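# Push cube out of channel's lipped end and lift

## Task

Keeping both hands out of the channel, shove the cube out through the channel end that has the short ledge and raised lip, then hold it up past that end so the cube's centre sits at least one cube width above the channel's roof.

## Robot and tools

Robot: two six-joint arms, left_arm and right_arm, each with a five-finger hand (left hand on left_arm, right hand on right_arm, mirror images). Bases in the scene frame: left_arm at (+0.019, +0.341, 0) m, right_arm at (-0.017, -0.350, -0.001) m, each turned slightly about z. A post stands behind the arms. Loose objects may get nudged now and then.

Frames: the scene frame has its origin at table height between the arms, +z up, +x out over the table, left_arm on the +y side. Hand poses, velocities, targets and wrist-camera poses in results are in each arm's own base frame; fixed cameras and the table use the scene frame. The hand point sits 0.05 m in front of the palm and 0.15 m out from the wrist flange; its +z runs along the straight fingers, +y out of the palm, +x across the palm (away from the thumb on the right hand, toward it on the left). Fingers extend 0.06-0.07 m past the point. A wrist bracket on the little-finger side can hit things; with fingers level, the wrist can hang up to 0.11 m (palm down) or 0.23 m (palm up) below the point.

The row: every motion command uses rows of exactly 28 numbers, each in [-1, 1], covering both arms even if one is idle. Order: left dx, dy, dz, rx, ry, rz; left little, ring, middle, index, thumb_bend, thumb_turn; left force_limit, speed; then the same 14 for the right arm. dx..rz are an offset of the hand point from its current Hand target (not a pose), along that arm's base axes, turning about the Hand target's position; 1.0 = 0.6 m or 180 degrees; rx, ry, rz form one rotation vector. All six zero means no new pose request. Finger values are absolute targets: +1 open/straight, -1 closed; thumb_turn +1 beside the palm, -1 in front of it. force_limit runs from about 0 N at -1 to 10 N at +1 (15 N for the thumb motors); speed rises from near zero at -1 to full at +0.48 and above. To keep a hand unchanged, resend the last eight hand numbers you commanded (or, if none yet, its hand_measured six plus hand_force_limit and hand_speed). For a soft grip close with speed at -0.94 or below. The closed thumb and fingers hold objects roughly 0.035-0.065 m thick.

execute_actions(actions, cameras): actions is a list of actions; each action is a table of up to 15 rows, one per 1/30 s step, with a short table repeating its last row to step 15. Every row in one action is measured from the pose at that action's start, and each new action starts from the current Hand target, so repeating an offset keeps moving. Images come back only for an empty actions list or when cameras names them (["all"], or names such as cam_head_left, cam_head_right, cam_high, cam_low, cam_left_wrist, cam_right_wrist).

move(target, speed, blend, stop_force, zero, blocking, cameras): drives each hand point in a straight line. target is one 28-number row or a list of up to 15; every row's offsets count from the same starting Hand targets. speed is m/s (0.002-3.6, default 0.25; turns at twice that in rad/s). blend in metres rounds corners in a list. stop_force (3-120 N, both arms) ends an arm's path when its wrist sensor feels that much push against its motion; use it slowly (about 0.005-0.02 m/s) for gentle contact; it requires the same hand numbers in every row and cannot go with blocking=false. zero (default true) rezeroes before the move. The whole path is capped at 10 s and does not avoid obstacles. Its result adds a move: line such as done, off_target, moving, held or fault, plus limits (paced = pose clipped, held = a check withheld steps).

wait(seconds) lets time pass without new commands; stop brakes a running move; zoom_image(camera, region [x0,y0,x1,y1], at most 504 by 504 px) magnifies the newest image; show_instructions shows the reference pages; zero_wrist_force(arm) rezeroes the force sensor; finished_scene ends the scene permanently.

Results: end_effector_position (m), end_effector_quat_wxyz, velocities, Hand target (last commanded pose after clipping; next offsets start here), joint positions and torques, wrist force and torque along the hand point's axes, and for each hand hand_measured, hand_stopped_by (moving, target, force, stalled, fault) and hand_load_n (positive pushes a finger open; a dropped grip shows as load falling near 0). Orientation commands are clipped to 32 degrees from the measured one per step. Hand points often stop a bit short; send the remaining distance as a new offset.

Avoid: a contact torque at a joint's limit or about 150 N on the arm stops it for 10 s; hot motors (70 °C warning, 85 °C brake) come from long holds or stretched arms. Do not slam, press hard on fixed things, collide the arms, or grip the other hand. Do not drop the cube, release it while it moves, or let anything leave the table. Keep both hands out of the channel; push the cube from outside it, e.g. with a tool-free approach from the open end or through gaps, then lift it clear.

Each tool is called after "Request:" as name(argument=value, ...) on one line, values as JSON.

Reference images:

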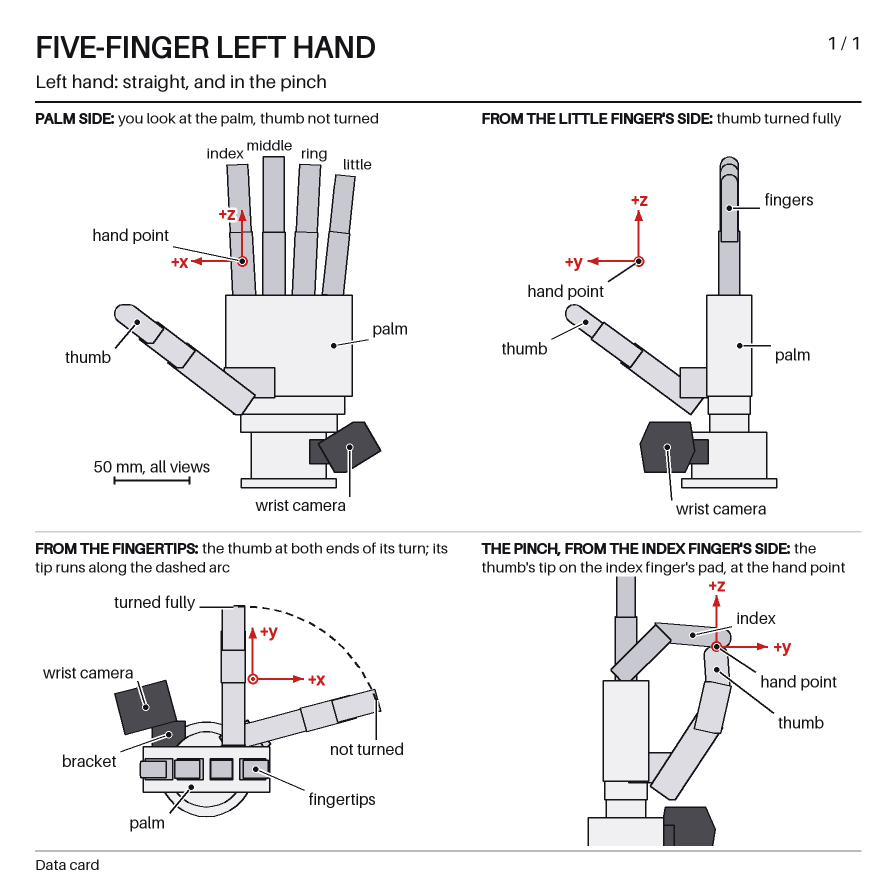

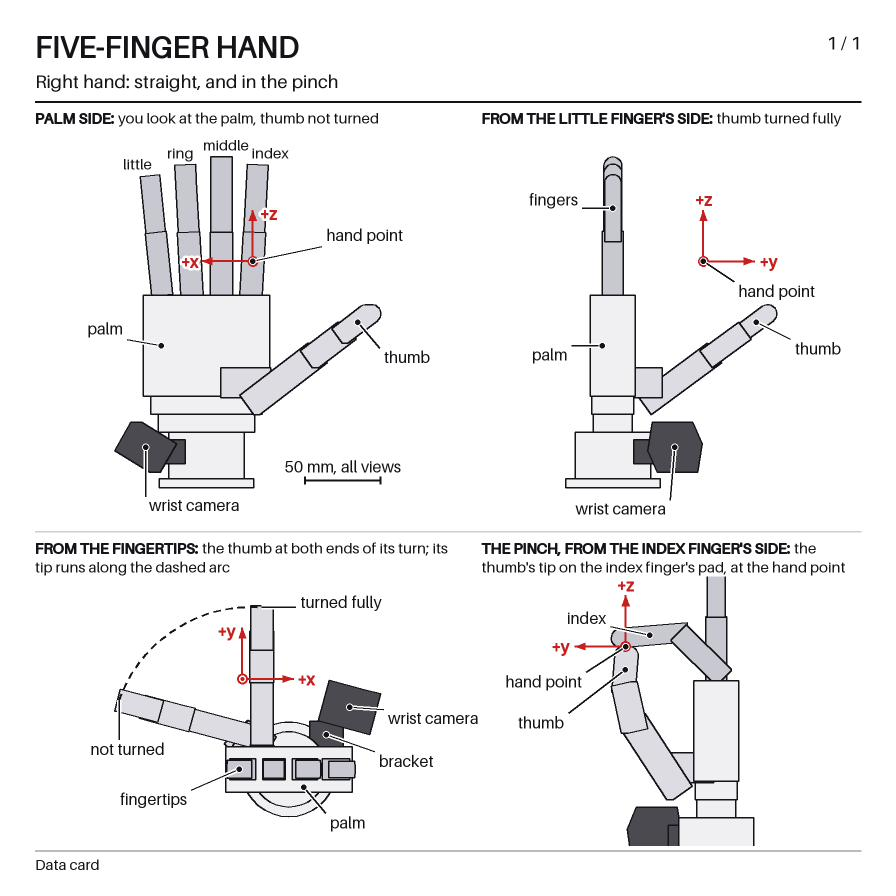

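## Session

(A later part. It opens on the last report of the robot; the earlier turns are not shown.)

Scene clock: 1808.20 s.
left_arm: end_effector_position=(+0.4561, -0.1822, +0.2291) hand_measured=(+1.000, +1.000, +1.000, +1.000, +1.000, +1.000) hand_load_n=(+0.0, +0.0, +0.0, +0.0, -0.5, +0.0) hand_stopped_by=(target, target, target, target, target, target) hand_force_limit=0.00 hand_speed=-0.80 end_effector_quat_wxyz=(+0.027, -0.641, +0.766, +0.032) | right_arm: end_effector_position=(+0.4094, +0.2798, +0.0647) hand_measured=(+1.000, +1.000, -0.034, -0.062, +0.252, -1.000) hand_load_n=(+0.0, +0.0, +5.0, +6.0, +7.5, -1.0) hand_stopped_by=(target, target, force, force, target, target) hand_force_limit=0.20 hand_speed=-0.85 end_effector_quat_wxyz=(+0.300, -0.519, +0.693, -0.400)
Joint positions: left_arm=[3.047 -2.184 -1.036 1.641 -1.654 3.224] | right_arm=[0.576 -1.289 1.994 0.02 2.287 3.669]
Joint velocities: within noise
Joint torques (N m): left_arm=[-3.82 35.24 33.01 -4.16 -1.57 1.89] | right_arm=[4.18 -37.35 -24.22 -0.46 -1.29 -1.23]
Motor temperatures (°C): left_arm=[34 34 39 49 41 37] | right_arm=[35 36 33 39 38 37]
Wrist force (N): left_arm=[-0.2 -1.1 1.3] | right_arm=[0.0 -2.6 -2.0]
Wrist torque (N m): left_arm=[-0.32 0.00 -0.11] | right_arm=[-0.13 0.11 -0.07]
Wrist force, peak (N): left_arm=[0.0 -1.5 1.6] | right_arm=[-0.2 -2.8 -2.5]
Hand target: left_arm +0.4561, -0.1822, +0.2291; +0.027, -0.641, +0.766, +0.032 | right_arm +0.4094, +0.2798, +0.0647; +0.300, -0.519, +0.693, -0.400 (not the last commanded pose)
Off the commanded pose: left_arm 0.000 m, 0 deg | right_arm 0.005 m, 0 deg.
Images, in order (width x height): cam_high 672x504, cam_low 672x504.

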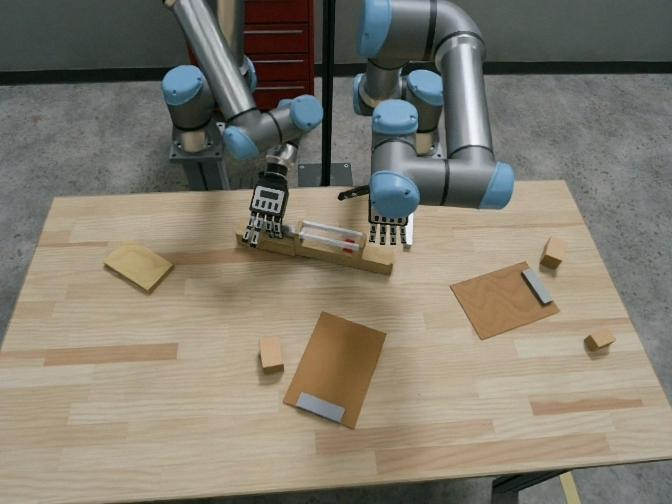

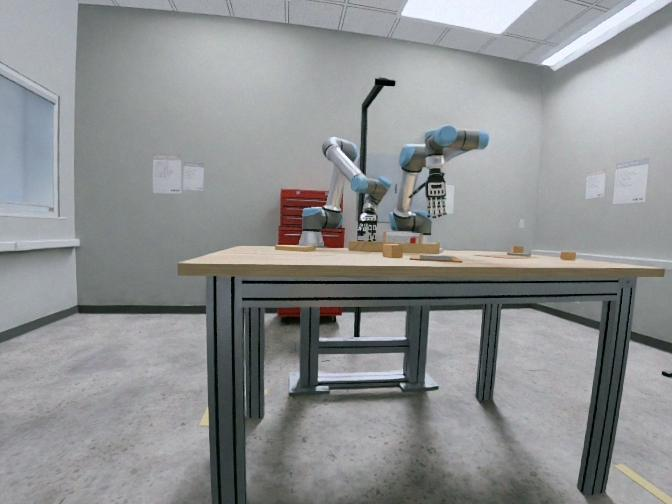

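Request:
move(target=[[0,0,0,0,0,0,1,1,1,1,1,1,0,-0.8,0,0,0.0083,0,0,0,1,1,-0.4,-0.4,0.25,-1,0.2,-0.85],[0,0,0,0,0,0,1,1,1,1,1,1,0,-0.8,0,0,0.0083,-0.0345,-0.1173,0,1,1,-0.4,-0.4,0.25,-1,0.2,-0.85]], speed=0.05, cameras=["cam_high","cam_left_wrist","cam_right_wrist"])

Request:
zoom_image(camera="cam_high", region=[260, 200, 330, 260])

Request:
zoom_image(camera="cam_left_wrist", region=[290, 310, 460, 470])

Scene clock: 1963.63 s.
left_arm: end_effector_position=(+0.4561, -0.1822, +0.2291) hand_measured=(+1.000, +1.000, +1.000, +1.000, +1.000, +1.000) hand_load_n=(+0.0, +0.0, +0.0, +0.0, +0.0, +0.0) hand_stopped_by=(target, target, target, target, target, target) hand_force_limit=0.00 hand_speed=-0.80 end_effector_quat_wxyz=(+0.027, -0.641, +0.766, +0.032) | right_arm: end_effector_position=(+0.4093, +0.2797, +0.0696) hand_measured=(+1.000, +1.000, -0.034, -0.062, +0.252, -1.000) hand_load_n=(+0.0, +0.0, +4.5, +6.0, +6.0, -1.0) hand_stopped_by=(target, target, force, force, target, target) hand_force_limit=0.20 hand_speed=-0.85 end_effector_quat_wxyz=(+0.393, -0.452, +0.604, -0.525)
Joint positions: left_arm=[3.047 -2.184 -1.036 1.641 -1.654 3.224] | right_arm=[0.699 -1.287 2.198 -0.663 2.54 3.348]
Joint torques (N m): left_arm=[-3.73 36.3 32.63 -4.02 -1.68 1.92] | right_arm=[-5.46 -31.3 -23.64 0.24 -2.17 0.58]
Wrist force (N): left_arm=[-0.3 -1.5 1.5] | right_arm=[1.2 1.8 -3.4]
Wrist torque (N m): left_arm=[-0.38 0.02 -0.10] | right_arm=[0.14 0.07 0.04]
Wrist force, peak (N): left_arm=[-0.5 -1.3 1.6] | right_arm=[1.1 1.8 -3.9]
Hand target: left_arm +0.4561, -0.1822, +0.2291; +0.027, -0.641, +0.766, +0.032 | right_arm +0.4094, +0.2798, +0.0697; +0.393, -0.452, +0.604, -0.525
Off the commanded pose: left_arm 0.000 m, 0 deg | right_arm 0.000 m, 0 deg.
move: done
cam_left_wrist: T_world_to_cam=[[0.93006, -0.36727, -0.0104, -0.48993], [-0.32863, -0.84421, 0.42345, -0.09564], [-0.1643, -0.39042, -0.90586, 0.32328]] pos_world=[0.47735, -0.13446, 0.32825]
cam_right_wrist: T_world_to_cam=[[-0.23854, -0.19285, -0.95179, 0.21763], [-0.3013, 0.94642, -0.11625, -0.13406], [0.92321, 0.25905, -0.28386, -0.31888]] pos_world=[0.30591, 0.25145, 0.10103]

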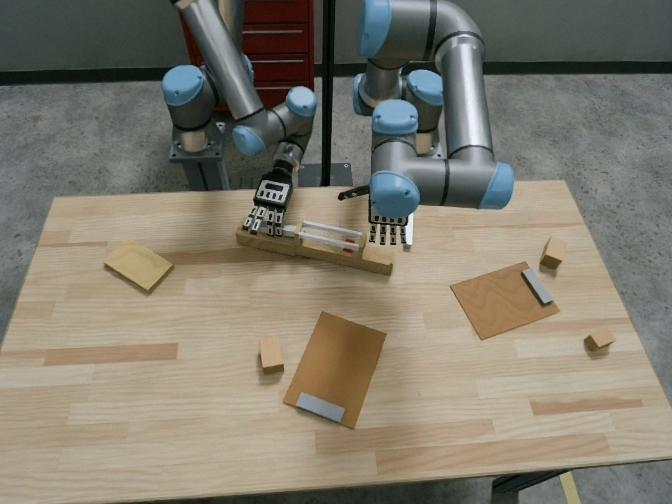

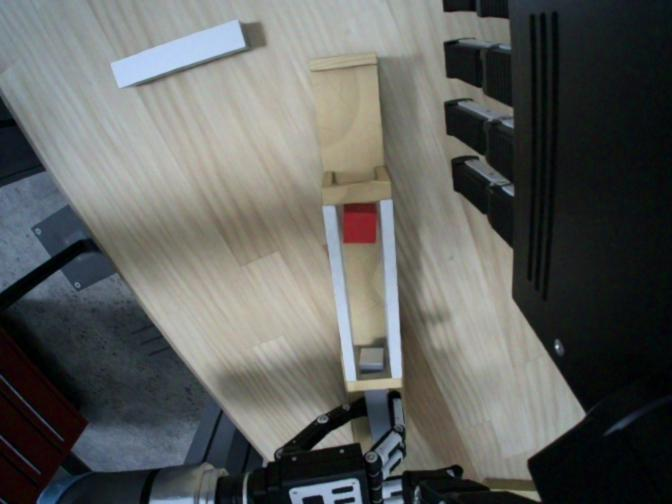

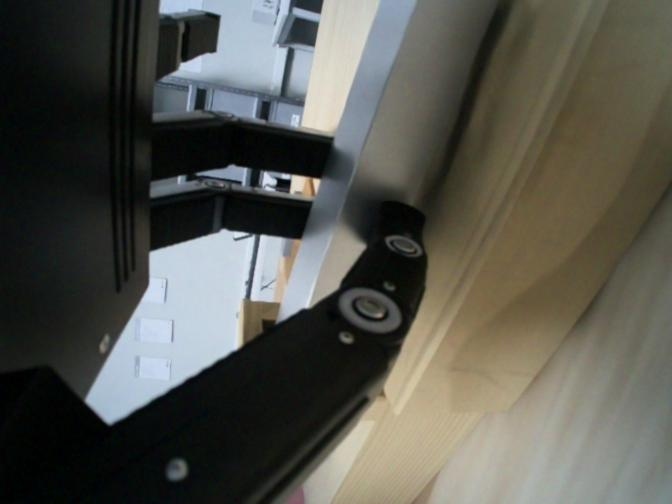

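Scaled by 7.200 from the camera's image (finer frame: 960x720).

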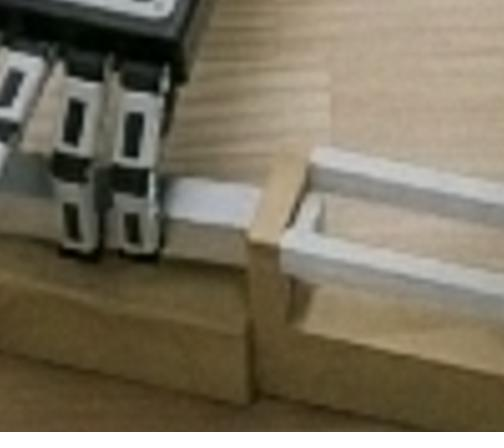

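Scaled by 2.965 from the camera's image (finer frame: 960x720).

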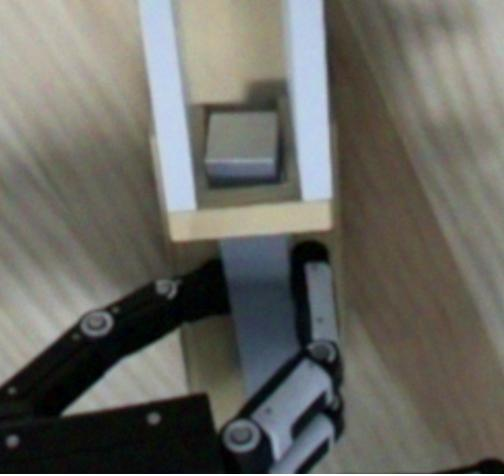

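Request:
move(target=[0,0,0,0,0,0,1,1,1,1,1,1,0,-0.8,0,0,-0.0317,0,0,0,1,1,-0.4,-0.4,0.25,-1,0.2,-0.85], speed=0.006, stop_force=3, cameras=["cam_high","cam_right_wrist"])

Request:
zoom_image(camera="cam_high", region=[260, 200, 330, 260])

Scene clock: 1973.17 s.
left_arm: end_effector_position=(+0.4561, -0.1822, +0.2291) hand_measured=(+1.000, +1.000, +1.000, +1.000, +1.000, +1.000) hand_load_n=(+0.0, -0.5, +0.0, +0.0, +0.0, +0.5) hand_stopped_by=(target, target, target, target, target, target) hand_force_limit=0.00 hand_speed=-0.80 end_effector_quat_wxyz=(+0.027, -0.641, +0.766, +0.032) | right_arm: end_effector_position=(+0.4094, +0.2798, +0.0674) hand_measured=(+1.000, +1.000, -0.034, -0.062, +0.252, -1.000) hand_load_n=(+0.0, +0.0, +4.0, +6.0, +6.5, +0.0) hand_stopped_by=(target, target, force, force, target, target) hand_force_limit=0.20 hand_speed=-0.85 end_effector_quat_wxyz=(+0.393, -0.452, +0.604, -0.525)
Joint positions: left_arm=[3.047 -2.184 -1.036 1.641 -1.654 3.224] | right_arm=[0.698 -1.281 2.199 -0.67 2.54 3.348]
Joint torques (N m): left_arm=[-3.29 36.05 31.5 -4.14 -1.53 1.74] | right_arm=[-5.76 -37.04 -22.17 1.63 -1.63 0.33]
Wrist force (N): left_arm=[-0.5 -1.5 1.5] | right_arm=[-0.1 2.3 -2.2]
Wrist torque (N m): left_arm=[-0.39 0.05 -0.11] | right_arm=[0.15 0.10 0.04]
Wrist force, peak (N): left_arm=[-0.5 -1.3 1.7] | right_arm=[2.7 2.0 -3.3]
Hand target: left_arm +0.4561, -0.1822, +0.2291; +0.027, -0.641, +0.766, +0.032 | right_arm +0.4094, +0.2798, +0.0674; +0.393, -0.452, +0.604, -0.525 (not the last commanded pose)
Off the commanded pose: left_arm 0.000 m, 0 deg | right_arm 0.017 m, 0 deg.
move: contact (right_arm)
cam_right_wrist: T_world_to_cam=[[-0.23823, -0.19254, -0.95193, 0.2154], [-0.30118, 0.94648, -0.11607, -0.13436], [0.92333, 0.25906, -0.28347, -0.31967]] pos_world=[0.30601, 0.25145, 0.09883]

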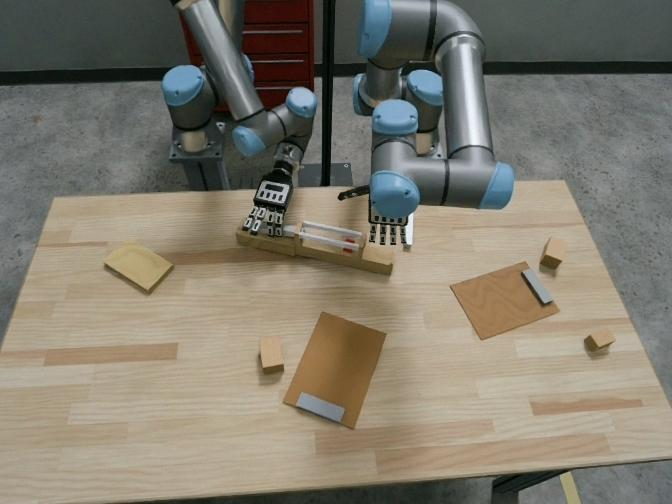

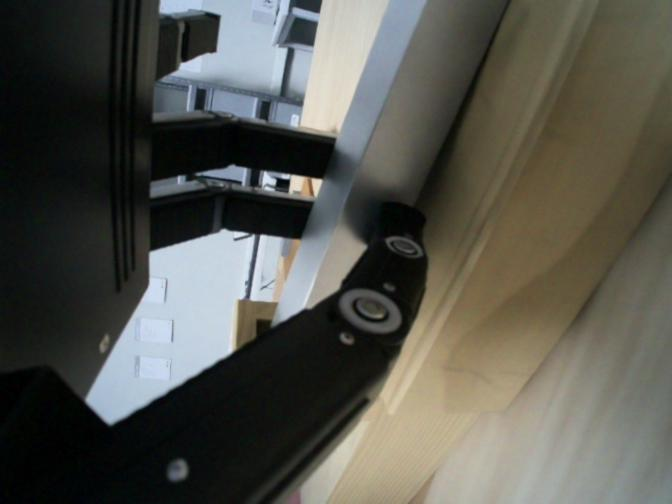

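Scaled by 7.200 from the camera's image (finer frame: 960x720).

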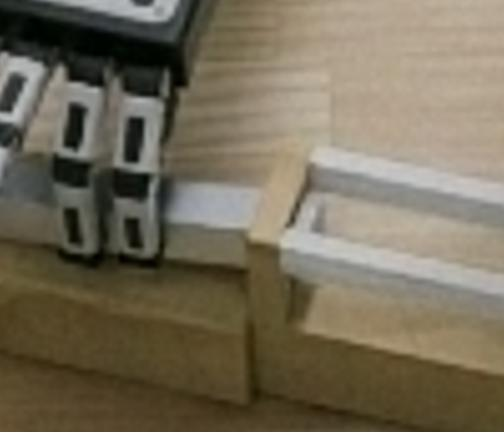

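Request:
move(target=[0,0,0,0,0,0,1,1,1,1,1,1,0,-0.8,0,0,-0.0283,0,0,0,1,1,-0.4,-0.4,0.25,-1,0.2,-0.85], speed=0.008, stop_force=4.5, cameras=["cam_high","cam_right_wrist"])

Request:
zoom_image(camera="cam_high", region=[260, 200, 330, 260])

Scene clock: 1982.07 s.
left_arm: end_effector_position=(+0.4561, -0.1822, +0.2291) hand_measured=(+1.000, +1.000, +1.000, +1.000, +1.000, +1.000) hand_load_n=(+0.0, -0.5, +0.0, +0.0, +0.0, +0.0) hand_stopped_by=(target, target, target, target, target, target) hand_force_limit=0.00 hand_speed=-0.80 end_effector_quat_wxyz=(+0.027, -0.641, +0.766, +0.032) | right_arm: end_effector_position=(+0.4096, +0.2799, +0.0668) hand_measured=(+1.000, +1.000, -0.034, -0.062, +0.252, -1.000) hand_load_n=(-0.5, +0.0, +4.0, +6.0, +6.5, -0.5) hand_stopped_by=(target, target, force, force, target, target) hand_force_limit=0.20 hand_speed=-0.85 end_effector_quat_wxyz=(+0.394, -0.452, +0.604, -0.525)
Joint positions: left_arm=[3.047 -2.184 -1.036 1.641 -1.654 3.224] | right_arm=[0.698 -1.28 2.199 -0.672 2.54 3.348]
Joint torques (N m): left_arm=[-4.2 35.43 32.23 -3.94 -1.79 1.96] | right_arm=[-5.06 -37.95 -21.89 1.45 -1.48 0.62]
Wrist force (N): left_arm=[-0.1 -1.3 1.4] | right_arm=[0.6 2.9 -2.0]
Wrist torque (N m): left_arm=[-0.35 -0.01 -0.10] | right_arm=[0.18 0.08 0.03]
Wrist force, peak (N): left_arm=[-0.4 -1.7 1.5] | right_arm=[-0.5 -2.2 -3.8]
Hand target: left_arm +0.4561, -0.1822, +0.2291; +0.027, -0.641, +0.766, +0.032 | right_arm +0.4096, +0.2799, +0.0668; +0.394, -0.452, +0.604, -0.525 (not the last commanded pose)
Off the commanded pose: left_arm 0.000 m, 0 deg | right_arm 0.016 m, 0 deg.
move: contact (right_arm)
cam_right_wrist: T_world_to_cam=[[-0.2379, -0.19223, -0.95208, 0.21461], [-0.30115, 0.94651, -0.11586, -0.13454], [0.92342, 0.25915, -0.28307, -0.32008]] pos_world=[0.30611, 0.25155, 0.09813]

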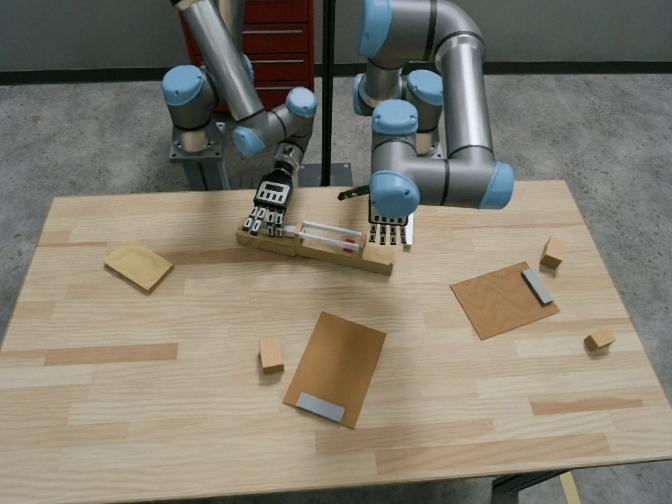

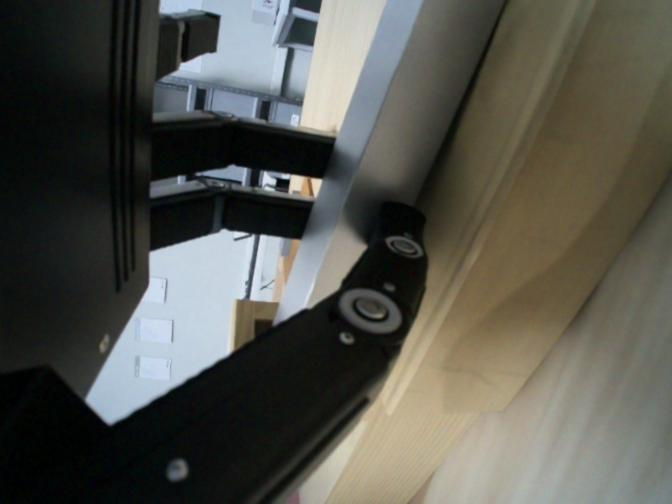

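Scaled by 7.200 from the camera's image (finer frame: 960x720).

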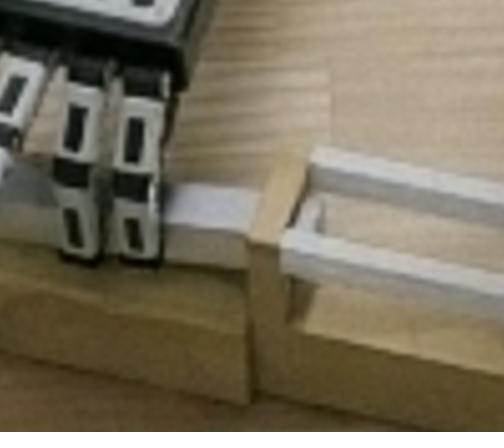

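Request:
execute_actions(actions=[], cameras=["cam_low"])

Request:
zoom_image(camera="cam_low", region=[350, 228, 400, 258])

Scene clock: 2006.43 s.
left_arm: end_effector_position=(+0.4561, -0.1822, +0.2291) hand_measured=(+1.000, +1.000, +1.000, +1.000, +1.000, +1.000) hand_load_n=(+0.0, +0.0, +0.0, +0.0, +0.0, +0.0) hand_stopped_by=(target, target, target, target, target, target) hand_force_limit=0.00 hand_speed=-0.80 end_effector_quat_wxyz=(+0.027, -0.641, +0.766, +0.032) | right_arm: end_effector_position=(+0.4096, +0.2799, +0.0668) hand_measured=(+1.000, +1.000, -0.034, -0.062, +0.252, -1.000) hand_load_n=(+0.0, +0.0, +4.0, +6.0, +6.5, -0.5) hand_stopped_by=(target, target, force, force, target, target) hand_force_limit=0.20 hand_speed=-0.85 end_effector_quat_wxyz=(+0.394, -0.452, +0.604, -0.525)
Joint positions: left_arm=[3.047 -2.184 -1.036 1.641 -1.654 3.224] | right_arm=[0.698 -1.28 2.199 -0.672 2.54 3.348]
Joint velocities: within noise
Joint torques (N m): left_arm=[-4.21 36.29 33.49 -3.91 -1.37 1.61] | right_arm=[-4.54 -37.29 -23.15 0.05 -1.59 0.68]
Motor temperatures (°C): left_arm=[33 34 38 48 41 37] | right_arm=[34 36 32 39 37 36]
Wrist force (N): left_arm=[-0.3 -1.2 1.0] | right_arm=[0.6 3.1 -2.0]
Wrist torque (N m): left_arm=[-0.31 0.00 -0.11] | right_arm=[0.19 0.06 0.04]
Wrist force, peak (N): left_arm=[-0.3 -1.6 1.7] | right_arm=[0.5 3.2 -2.3]
Hand target: left_arm +0.4561, -0.1822, +0.2291; +0.027, -0.641, +0.766, +0.032 | right_arm +0.4096, +0.2799, +0.0668; +0.394, -0.452, +0.604, -0.525 (not the last commanded pose)
Off the commanded pose: left_arm 0.000 m, 0 deg | right_arm 0.016 m, 0 deg.
Images, in order (width x height): cam_low 672x504.

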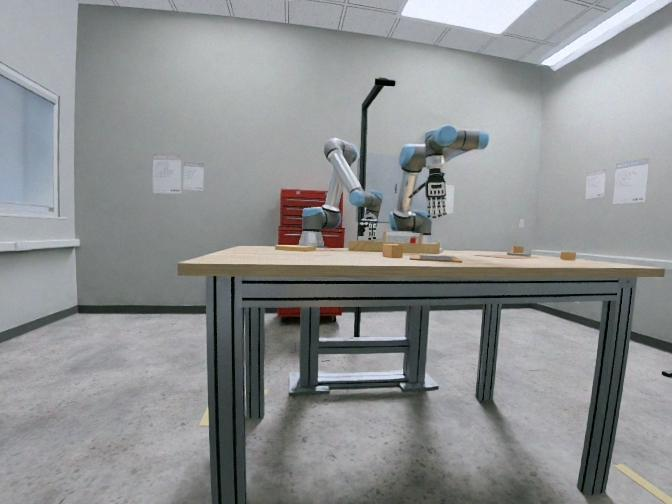

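Scaled by 10.080 from the camera's image (finer frame: 960x720).

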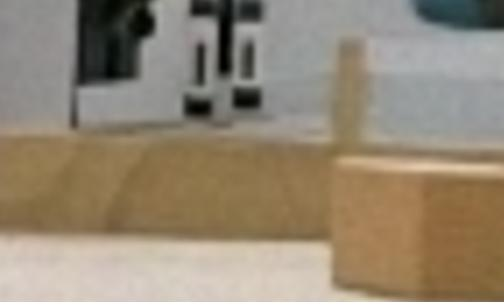

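Request:
execute_actions(actions=[], cameras=["cam_high","cam_left_wrist"])

Request:
zoom_image(camera="cam_high", region=[230, 200, 310, 260])

Request:
zoom_image(camera="cam_left_wrist", region=[340, 330, 420, 480])

Scene clock: 2048.30 s.
left_arm: end_effector_position=(+0.4561, -0.1822, +0.2291) hand_measured=(+1.000, +1.000, +1.000, +1.000, +1.000, +1.000) hand_load_n=(+0.0, +0.0, +0.0, +0.0, +0.0, +0.0) hand_stopped_by=(target, target, target, target, target, target) hand_force_limit=0.00 hand_speed=-0.80 end_effector_quat_wxyz=(+0.027, -0.641, +0.766, +0.032) | right_arm: end_effector_position=(+0.4096, +0.2799, +0.0668) hand_measured=(+1.000, +1.000, -0.034, -0.062, +0.252, -1.000) hand_load_n=(+0.0, +0.0, +4.5, +6.0, +6.5, -0.5) hand_stopped_by=(target, target, force, force, target, target) hand_force_limit=0.20 hand_speed=-0.85 end_effector_quat_wxyz=(+0.394, -0.452, +0.604, -0.525)
Joint positions: left_arm=[3.047 -2.184 -1.036 1.641 -1.654 3.224] | right_arm=[0.698 -1.28 2.199 -0.672 2.54 3.348]
Joint velocities: within noise
Joint torques (N m): left_arm=[-4.98 34.91 32.1 -3.99 -1.84 1.86] | right_arm=[-4.18 -37.96 -24.07 -1.19 -1.8 0.66]
Motor temperatures (°C): left_arm=[33 34 38 48 41 37] | right_arm=[34 36 32 39 37 36]
Wrist force (N): left_arm=[-0.1 -1.1 1.4] | right_arm=[0.4 2.9 -1.9]
Wrist torque (N m): left_arm=[-0.32 -0.02 -0.10] | right_arm=[0.17 0.10 0.02]
Wrist force, peak (N): left_arm=[-0.3 -1.4 1.9] | right_arm=[0.6 3.3 -2.3]
Hand target: left_arm +0.4561, -0.1822, +0.2291; +0.027, -0.641, +0.766, +0.032 | right_arm +0.4096, +0.2799, +0.0668; +0.394, -0.452, +0.604, -0.525 (not the last commanded pose)
Off the commanded pose: left_arm 0.000 m, 0 deg | right_arm 0.016 m, 0 deg.
camera_calibration:
cam_left_wrist: T_world_to_cam=[[0.93006, -0.36727, -0.0104, -0.48993], [-0.32863, -0.84421, 0.42345, -0.09564], [-0.1643, -0.39042, -0.90586, 0.32328]] pos_world=[0.47735, -0.13446, 0.32825]
Images, in order (width x height): cam_high 672x504, cam_left_wrist 672x504.

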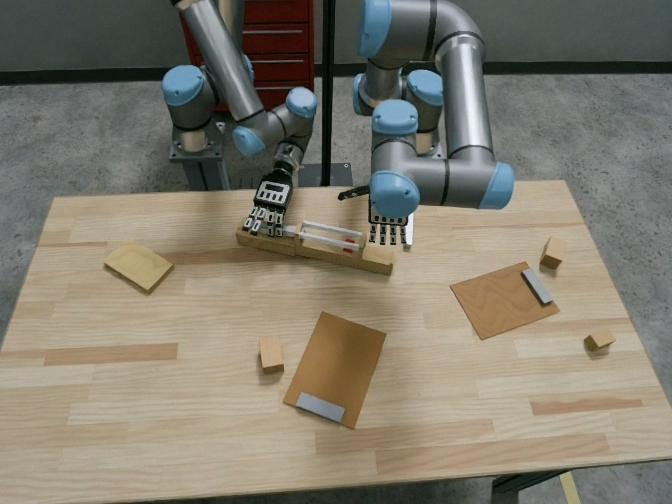

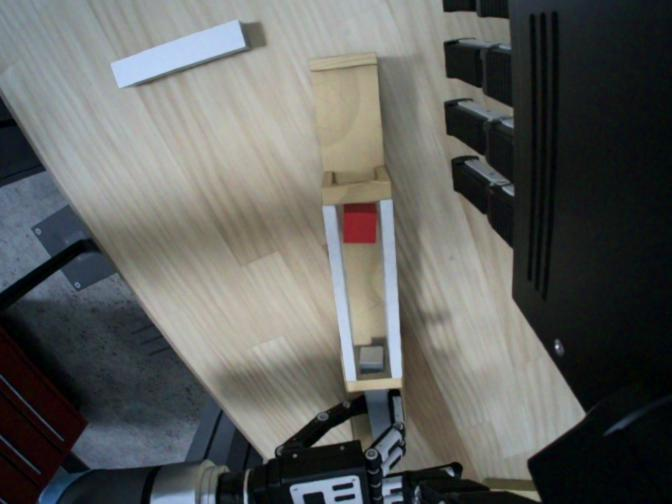

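Scaled by 6.300 from the camera's image (finer frame: 960x720).

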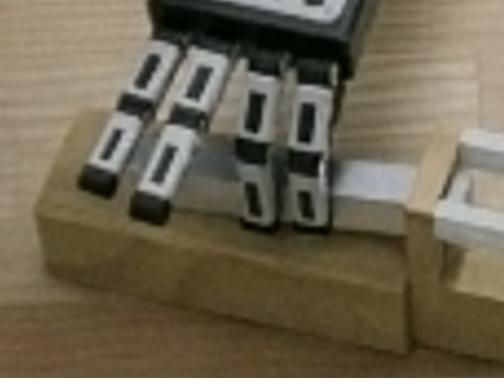

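Scaled by 3.360 from the camera's image (finer frame: 960x720).

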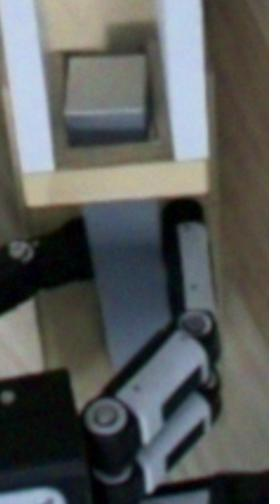

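Request:
move(target=[[0,0,0,0,0,0,1,1,1,1,1,1,0,-0.8,0,0,0.0117,0,0,0,1,1,-0.4,-0.4,0.25,-1,0.2,-0.85],[0,0,0,0,0,0,1,1,1,1,1,1,0,-0.8,0,0,0.0117,-0.0083,0.0604,0,1,1,-0.4,-0.4,0.25,-1,0.2,-0.85]], speed=0.04, cameras=["cam_high","cam_low","cam_right_wrist"])

Request:
zoom_image(camera="cam_high", region=[230, 200, 310, 260])

Request:
zoom_image(camera="cam_low", region=[345, 225, 400, 258])

Scene clock: 2075.57 s.
left_arm: end_effector_position=(+0.4561, -0.1822, +0.2291) hand_measured=(+1.000, +1.000, +1.000, +1.000, +1.000, +1.000) hand_load_n=(+0.0, +0.0, +0.0, +0.0, -0.5, +0.0) hand_stopped_by=(target, target, target, target, target, target) hand_force_limit=0.00 hand_speed=-0.80 end_effector_quat_wxyz=(+0.027, -0.641, +0.766, +0.032) | right_arm: end_effector_position=(+0.4097, +0.2800, +0.0738) hand_measured=(+1.000, +1.000, -0.034, -0.062, +0.252, -1.000) hand_load_n=(+0.0, -0.5, +3.0, +5.0, +8.5, -0.5) hand_stopped_by=(target, target, force, force, target, target) hand_force_limit=0.20 hand_speed=-0.85 end_effector_quat_wxyz=(+0.329, -0.505, +0.632, -0.488)
Joint positions: left_arm=[3.047 -2.184 -1.036 1.641 -1.654 3.224] | right_arm=[0.665 -1.288 2.061 -0.253 2.472 3.482]
Joint torques (N m): left_arm=[-4.1 35.72 31.6 -3.91 -1.72 1.85] | right_arm=[5.48 -23.81 -3.11 -2.01 2.97 -1.68]
Wrist force (N): left_arm=[-0.2 -1.2 1.3] | right_arm=[-0.1 1.5 -1.5]
Wrist torque (N m): left_arm=[-0.32 -0.01 -0.10] | right_arm=[0.02 0.15 -0.02]
Wrist force, peak (N): left_arm=[-0.4 -1.5 1.9] | right_arm=[0.8 4.0 -1.5]
Hand target: left_arm +0.4561, -0.1822, +0.2291; +0.027, -0.641, +0.766, +0.032 | right_arm +0.4096, +0.2799, +0.0738; +0.329, -0.505, +0.632, -0.488
Off the commanded pose: left_arm 0.000 m, 0 deg | right_arm 0.000 m, 0 deg.
move: done
cam_right_wrist: T_world_to_cam=[[-0.41261, -0.21608, -0.88491, 0.29468], [-0.31999, 0.94393, -0.08128, -0.12784], [0.85285, 0.24963, -0.45862, -0.27364]] pos_world=[0.31405, 0.25266, 0.12488]

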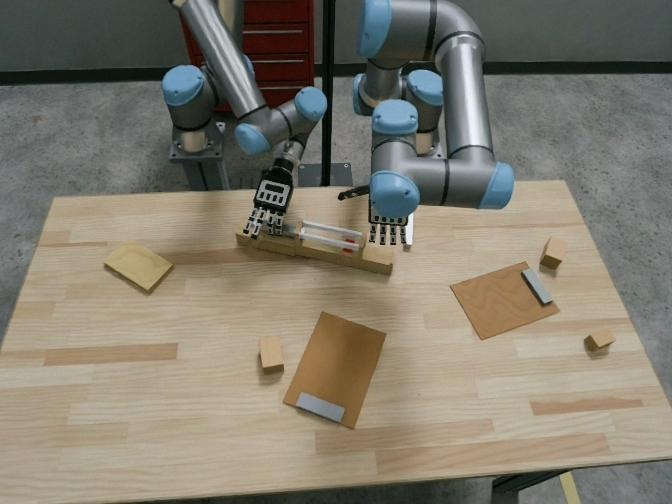

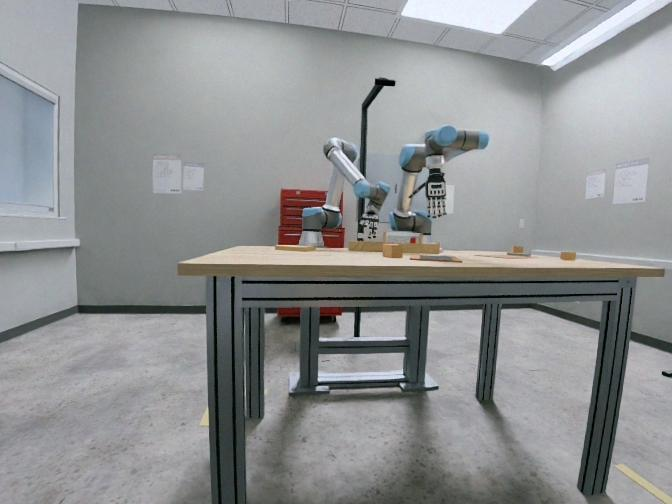

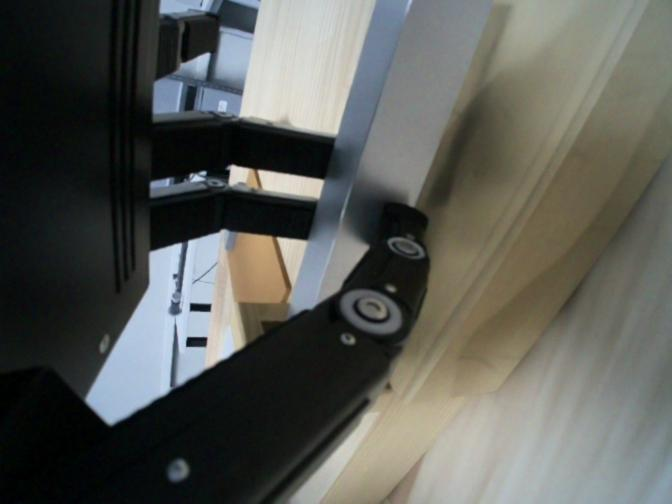

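Scaled by 6.300 from the camera's image (finer frame: 960x720).

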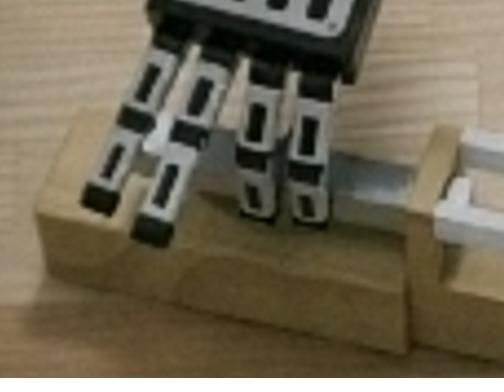

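Scaled by 9.164 from the camera's image (finer frame: 960x720).

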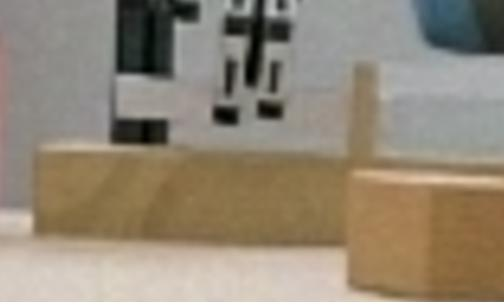

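Request:
zoom_image(camera="cam_low", region=[352, 228, 388, 248])

Scaled by 14.000 from the camera's image (finer frame: 960x720).

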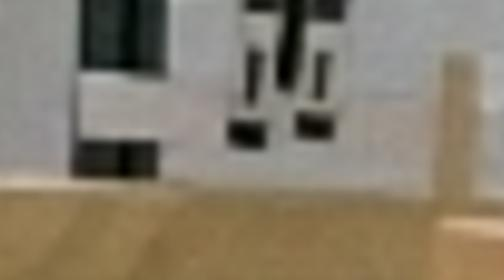

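Request:
move(target=[0,0,0,0,0,0,1,1,1,1,1,1,0,-0.8,0,0,-0.0167,0,0,0,1,1,-0.4,-0.4,0.25,-1,0.2,-0.85], speed=0.03)

Request:
move(target=[0,0,0,0,0,0,1,1,1,1,1,1,0,-0.8,0,0,-0.0133,0,0,0,1,1,-0.4,-0.4,0.25,-1,0.2,-0.85], speed=0.005, stop_force=4, cameras=["cam_high","cam_low"])

Request:
zoom_image(camera="cam_high", region=[230, 200, 310, 260])

Request:
zoom_image(camera="cam_low", region=[352, 228, 388, 248])

Scene clock: 2107.47 s.
left_arm: end_effector_position=(+0.4561, -0.1822, +0.2291) hand_measured=(+1.000, +1.000, +1.000, +1.000, +1.000, +1.000) hand_load_n=(+0.0, +0.0, +0.0, +0.0, +0.0, +0.0) hand_stopped_by=(target, target, target, target, target, target) hand_force_limit=0.00 hand_speed=-0.80 end_effector_quat_wxyz=(+0.027, -0.641, +0.766, +0.032) | right_arm: end_effector_position=(+0.4095, +0.2798, +0.0636) hand_measured=(+1.000, +1.000, -0.034, -0.062, +0.252, -1.000) hand_load_n=(+0.0, +0.0, +3.0, +5.5, +8.5, +0.0) hand_stopped_by=(target, target, force, force, target, target) hand_force_limit=0.20 hand_speed=-0.85 end_effector_quat_wxyz=(+0.329, -0.505, +0.632, -0.488) end_effector_velocity=(+0.000, -0.001, +0.001) end_effector_angular_velocity=(-0.002, +0.002, -0.001)
Joint positions: left_arm=[3.047 -2.184 -1.036 1.641 -1.654 3.224] | right_arm=[0.665 -1.269 2.07 -0.282 2.472 3.482]
Joint velocities: left_arm=[within noise] | right_arm=[-0.001 -0.002 -0.001 0.005 0 0]
Joint torques (N m): left_arm=[-5.53 36.8 31.69 -4.01 -1.54 1.6] | right_arm=[6.91 -37.18 -19.85 2.62 2.92 -0.78]
Wrist force (N): left_arm=[-0.4 -1.5 1.5] | right_arm=[-0.1 1.3 -1.7]
Wrist torque (N m): left_arm=[-0.38 0.03 -0.10] | right_arm=[0.01 0.15 0.00]
Wrist force, peak (N): left_arm=[-0.4 -1.5 1.6] | right_arm=[-0.2 1.6 -1.8]
Hand target: left_arm +0.4561, -0.1822, +0.2291; +0.027, -0.641, +0.766, +0.032 | right_arm +0.4096, +0.2799, +0.0638; +0.329, -0.505, +0.632, -0.488
Off the commanded pose: left_arm 0.000 m, 0 deg | right_arm 0.000 m, 0 deg.
move: done

Scene clock: 2109.47 s.
left_arm: end_effector_position=(+0.4561, -0.1822, +0.2291) hand_measured=(+1.000, +1.000, +1.000, +1.000, +1.000, +1.000) hand_load_n=(+0.0, +0.0, +0.0, +0.0, +0.0, +0.0) hand_stopped_by=(target, target, target, target, target, target) hand_force_limit=0.00 hand_speed=-0.80 end_effector_quat_wxyz=(+0.027, -0.641, +0.766, +0.032) | right_arm: end_effector_position=(+0.4096, +0.2799, +0.0598) hand_measured=(+1.000, +1.000, -0.034, -0.062, +0.252, -1.000) hand_load_n=(+0.0, +0.0, +3.5, +5.0, +8.0, +0.0) hand_stopped_by=(target, target, force, force, target, target) hand_force_limit=0.20 hand_speed=-0.85 end_effector_quat_wxyz=(+0.329, -0.505, +0.632, -0.488)
Joint positions: left_arm=[3.047 -2.184 -1.036 1.641 -1.654 3.224] | right_arm=[0.665 -1.262 2.073 -0.292 2.472 3.482]
Joint torques (N m): left_arm=[-5.17 36.86 31.98 -4.31 -1.63 1.79] | right_arm=[5.93 -38.44 -21.75 2.7 1.75 -1.18]
Wrist force (N): left_arm=[-0.4 -1.4 1.4] | right_arm=[0.2 -0.9 -2.4]
Wrist torque (N m): left_arm=[-0.36 0.03 -0.11] | right_arm=[-0.01 0.11 -0.02]
Wrist force, peak (N): left_arm=[-0.2 -1.4 1.7] | right_arm=[1.2 -5.9 -4.7]
Hand target: left_arm +0.4561, -0.1822, +0.2291; +0.027, -0.641, +0.766, +0.032 | right_arm +0.4096, +0.2799, +0.0598; +0.329, -0.505, +0.632, -0.488 (not the last commanded pose)
Off the commanded pose: left_arm 0.000 m, 0 deg | right_arm 0.004 m, 0 deg.
move: contact (right_arm)

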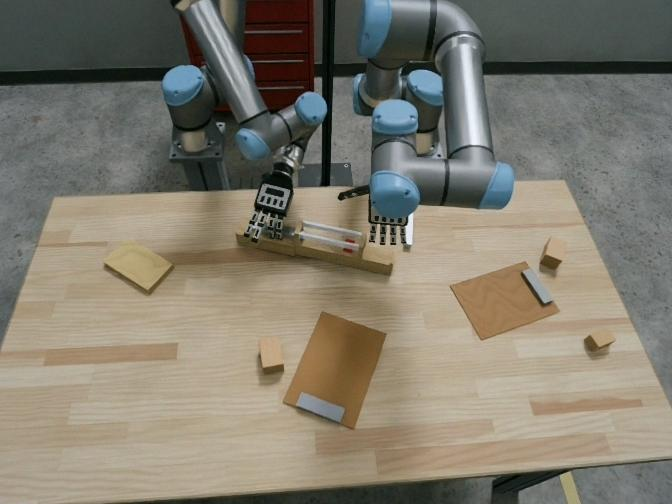

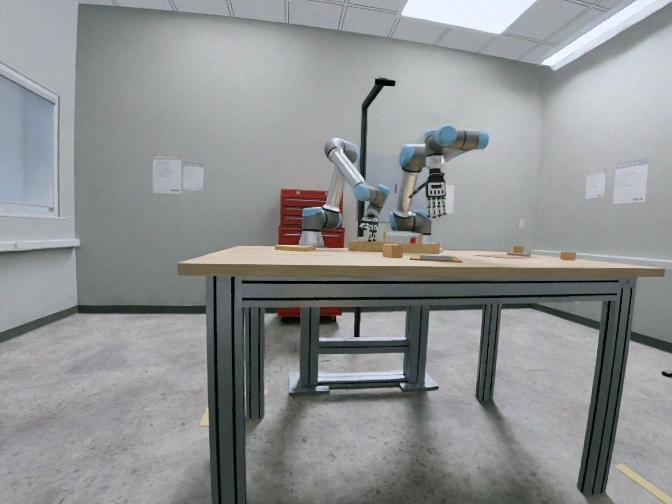

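Scaled by 6.300 from the camera's image (finer frame: 960x720).

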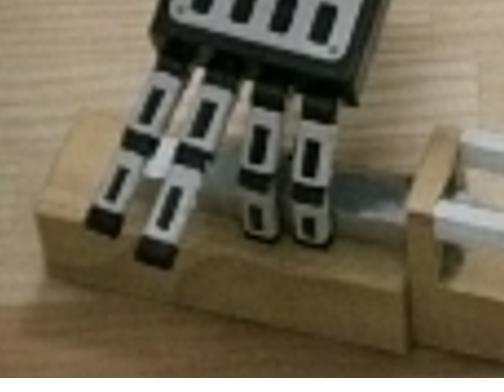

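Scaled by 14.000 from the camera's image (finer frame: 960x720).

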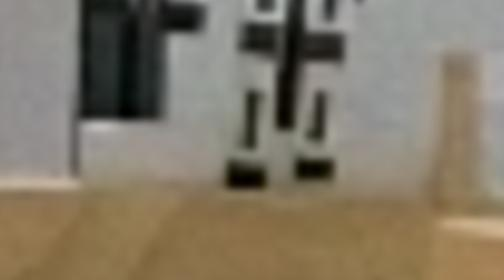

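Request:
move(target=[[0,0,0,0,0,0,1,1,1,1,1,1,0,-0.8,0,0,0.0015,0,0,0,1,1,0.3,0.3,0.25,-1,0.2,-0.88],[0,0,0,0,0,0,1,1,1,1,1,1,0,-0.8,0,0,0.0015,0,0,0,1,1,1,1,0.25,-1,0.2,-0.5]], speed=0.01, cameras=["cam_high","cam_low","cam_left_wrist"])

Request:
zoom_image(camera="cam_high", region=[230, 200, 310, 260])

Request:
zoom_image(camera="cam_left_wrist", region=[290, 310, 460, 504])

Scene clock: 2125.70 s.
left_arm: end_effector_position=(+0.4561, -0.1822, +0.2291) hand_measured=(+1.000, +1.000, +1.000, +1.000, +1.000, +1.000) hand_load_n=(+0.0, +0.0, +0.0, +0.0, +0.0, +0.0) hand_stopped_by=(target, target, target, target, target, target) hand_force_limit=0.00 hand_speed=-0.80 end_effector_quat_wxyz=(+0.027, -0.641, +0.766, +0.032) | right_arm: end_effector_position=(+0.4096, +0.2799, +0.0607) hand_measured=(+1.000, +1.000, +1.000, +1.000, +0.250, -1.000) hand_load_n=(+0.0, +0.0, +0.0, +0.0, +0.5, +0.0) hand_stopped_by=(target, target, target, target, target, target) hand_force_limit=0.20 hand_speed=-0.50 end_effector_quat_wxyz=(+0.329, -0.505, +0.632, -0.488)
Joint positions: left_arm=[3.047 -2.184 -1.036 1.641 -1.654 3.224] | right_arm=[0.665 -1.263 2.073 -0.29 2.472 3.482]
Joint torques (N m): left_arm=[-5.44 36.78 31.87 -3.97 -1.74 1.71] | right_arm=[6.39 -18.44 -3.46 -1.72 -1.34 -0.14]
Wrist force (N): left_arm=[-0.2 -1.2 1.4] | right_arm=[0.1 -0.2 -2.6]
Wrist torque (N m): left_arm=[-0.34 0.00 -0.10] | right_arm=[-0.06 0.12 -0.01]
Wrist force, peak (N): left_arm=[-0.2 -1.7 1.6] | right_arm=[-0.1 -0.9 -2.9]
Hand target: left_arm +0.4561, -0.1822, +0.2291; +0.027, -0.641, +0.766, +0.032 | right_arm +0.4096, +0.2799, +0.0607; +0.329, -0.505, +0.632, -0.488
Off the commanded pose: left_arm 0.000 m, 0 deg | right_arm 0.000 m, 0 deg.
move: done
cam_left_wrist: T_world_to_cam=[[0.93006, -0.36727, -0.0104, -0.48993], [-0.32863, -0.84421, 0.42345, -0.09564], [-0.1643, -0.39042, -0.90586, 0.32328]] pos_world=[0.47735, -0.13446, 0.32825]

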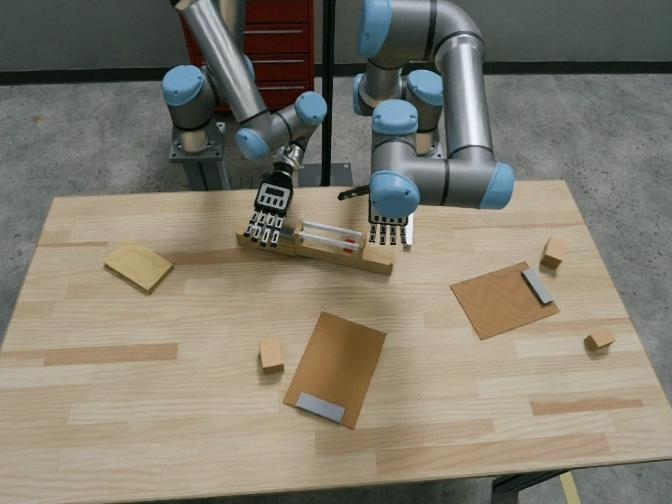

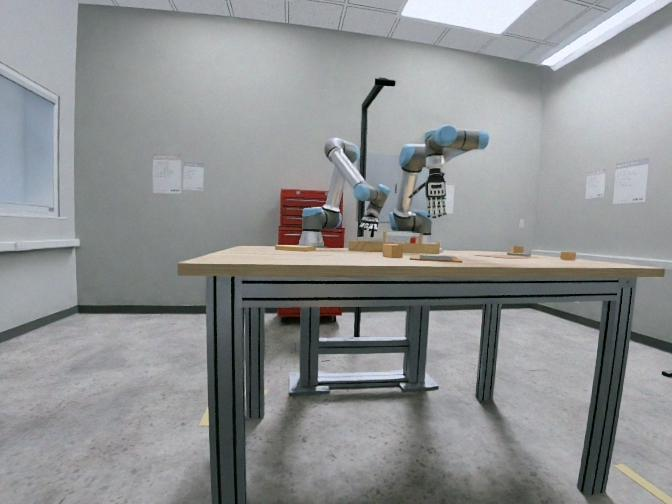

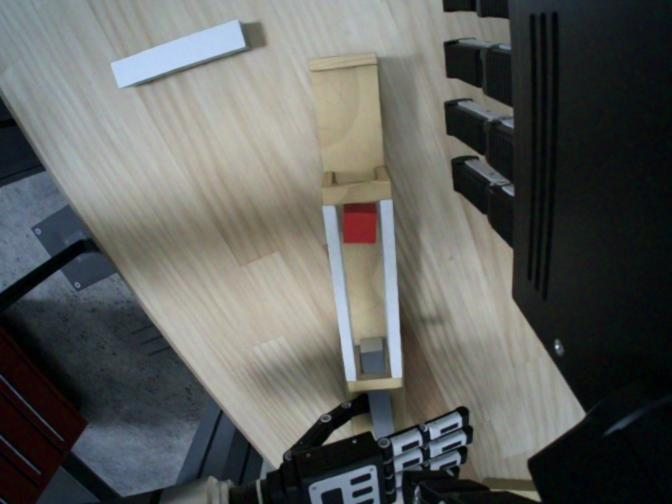

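Scaled by 6.300 from the camera's image (finer frame: 960x720).

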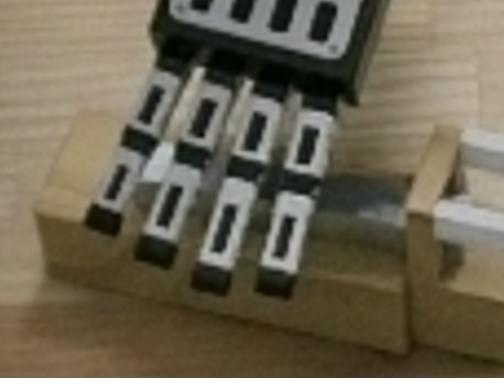

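Scaled by 2.598 from the camera's image (finer frame: 960x720).

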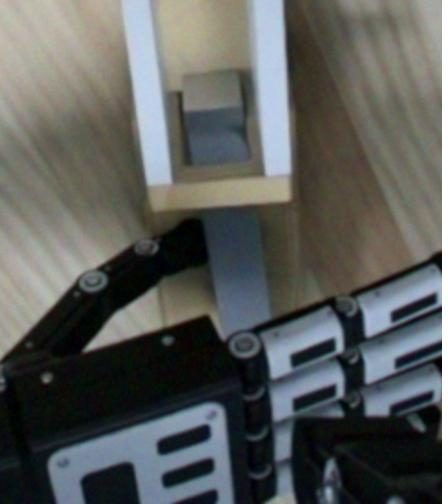

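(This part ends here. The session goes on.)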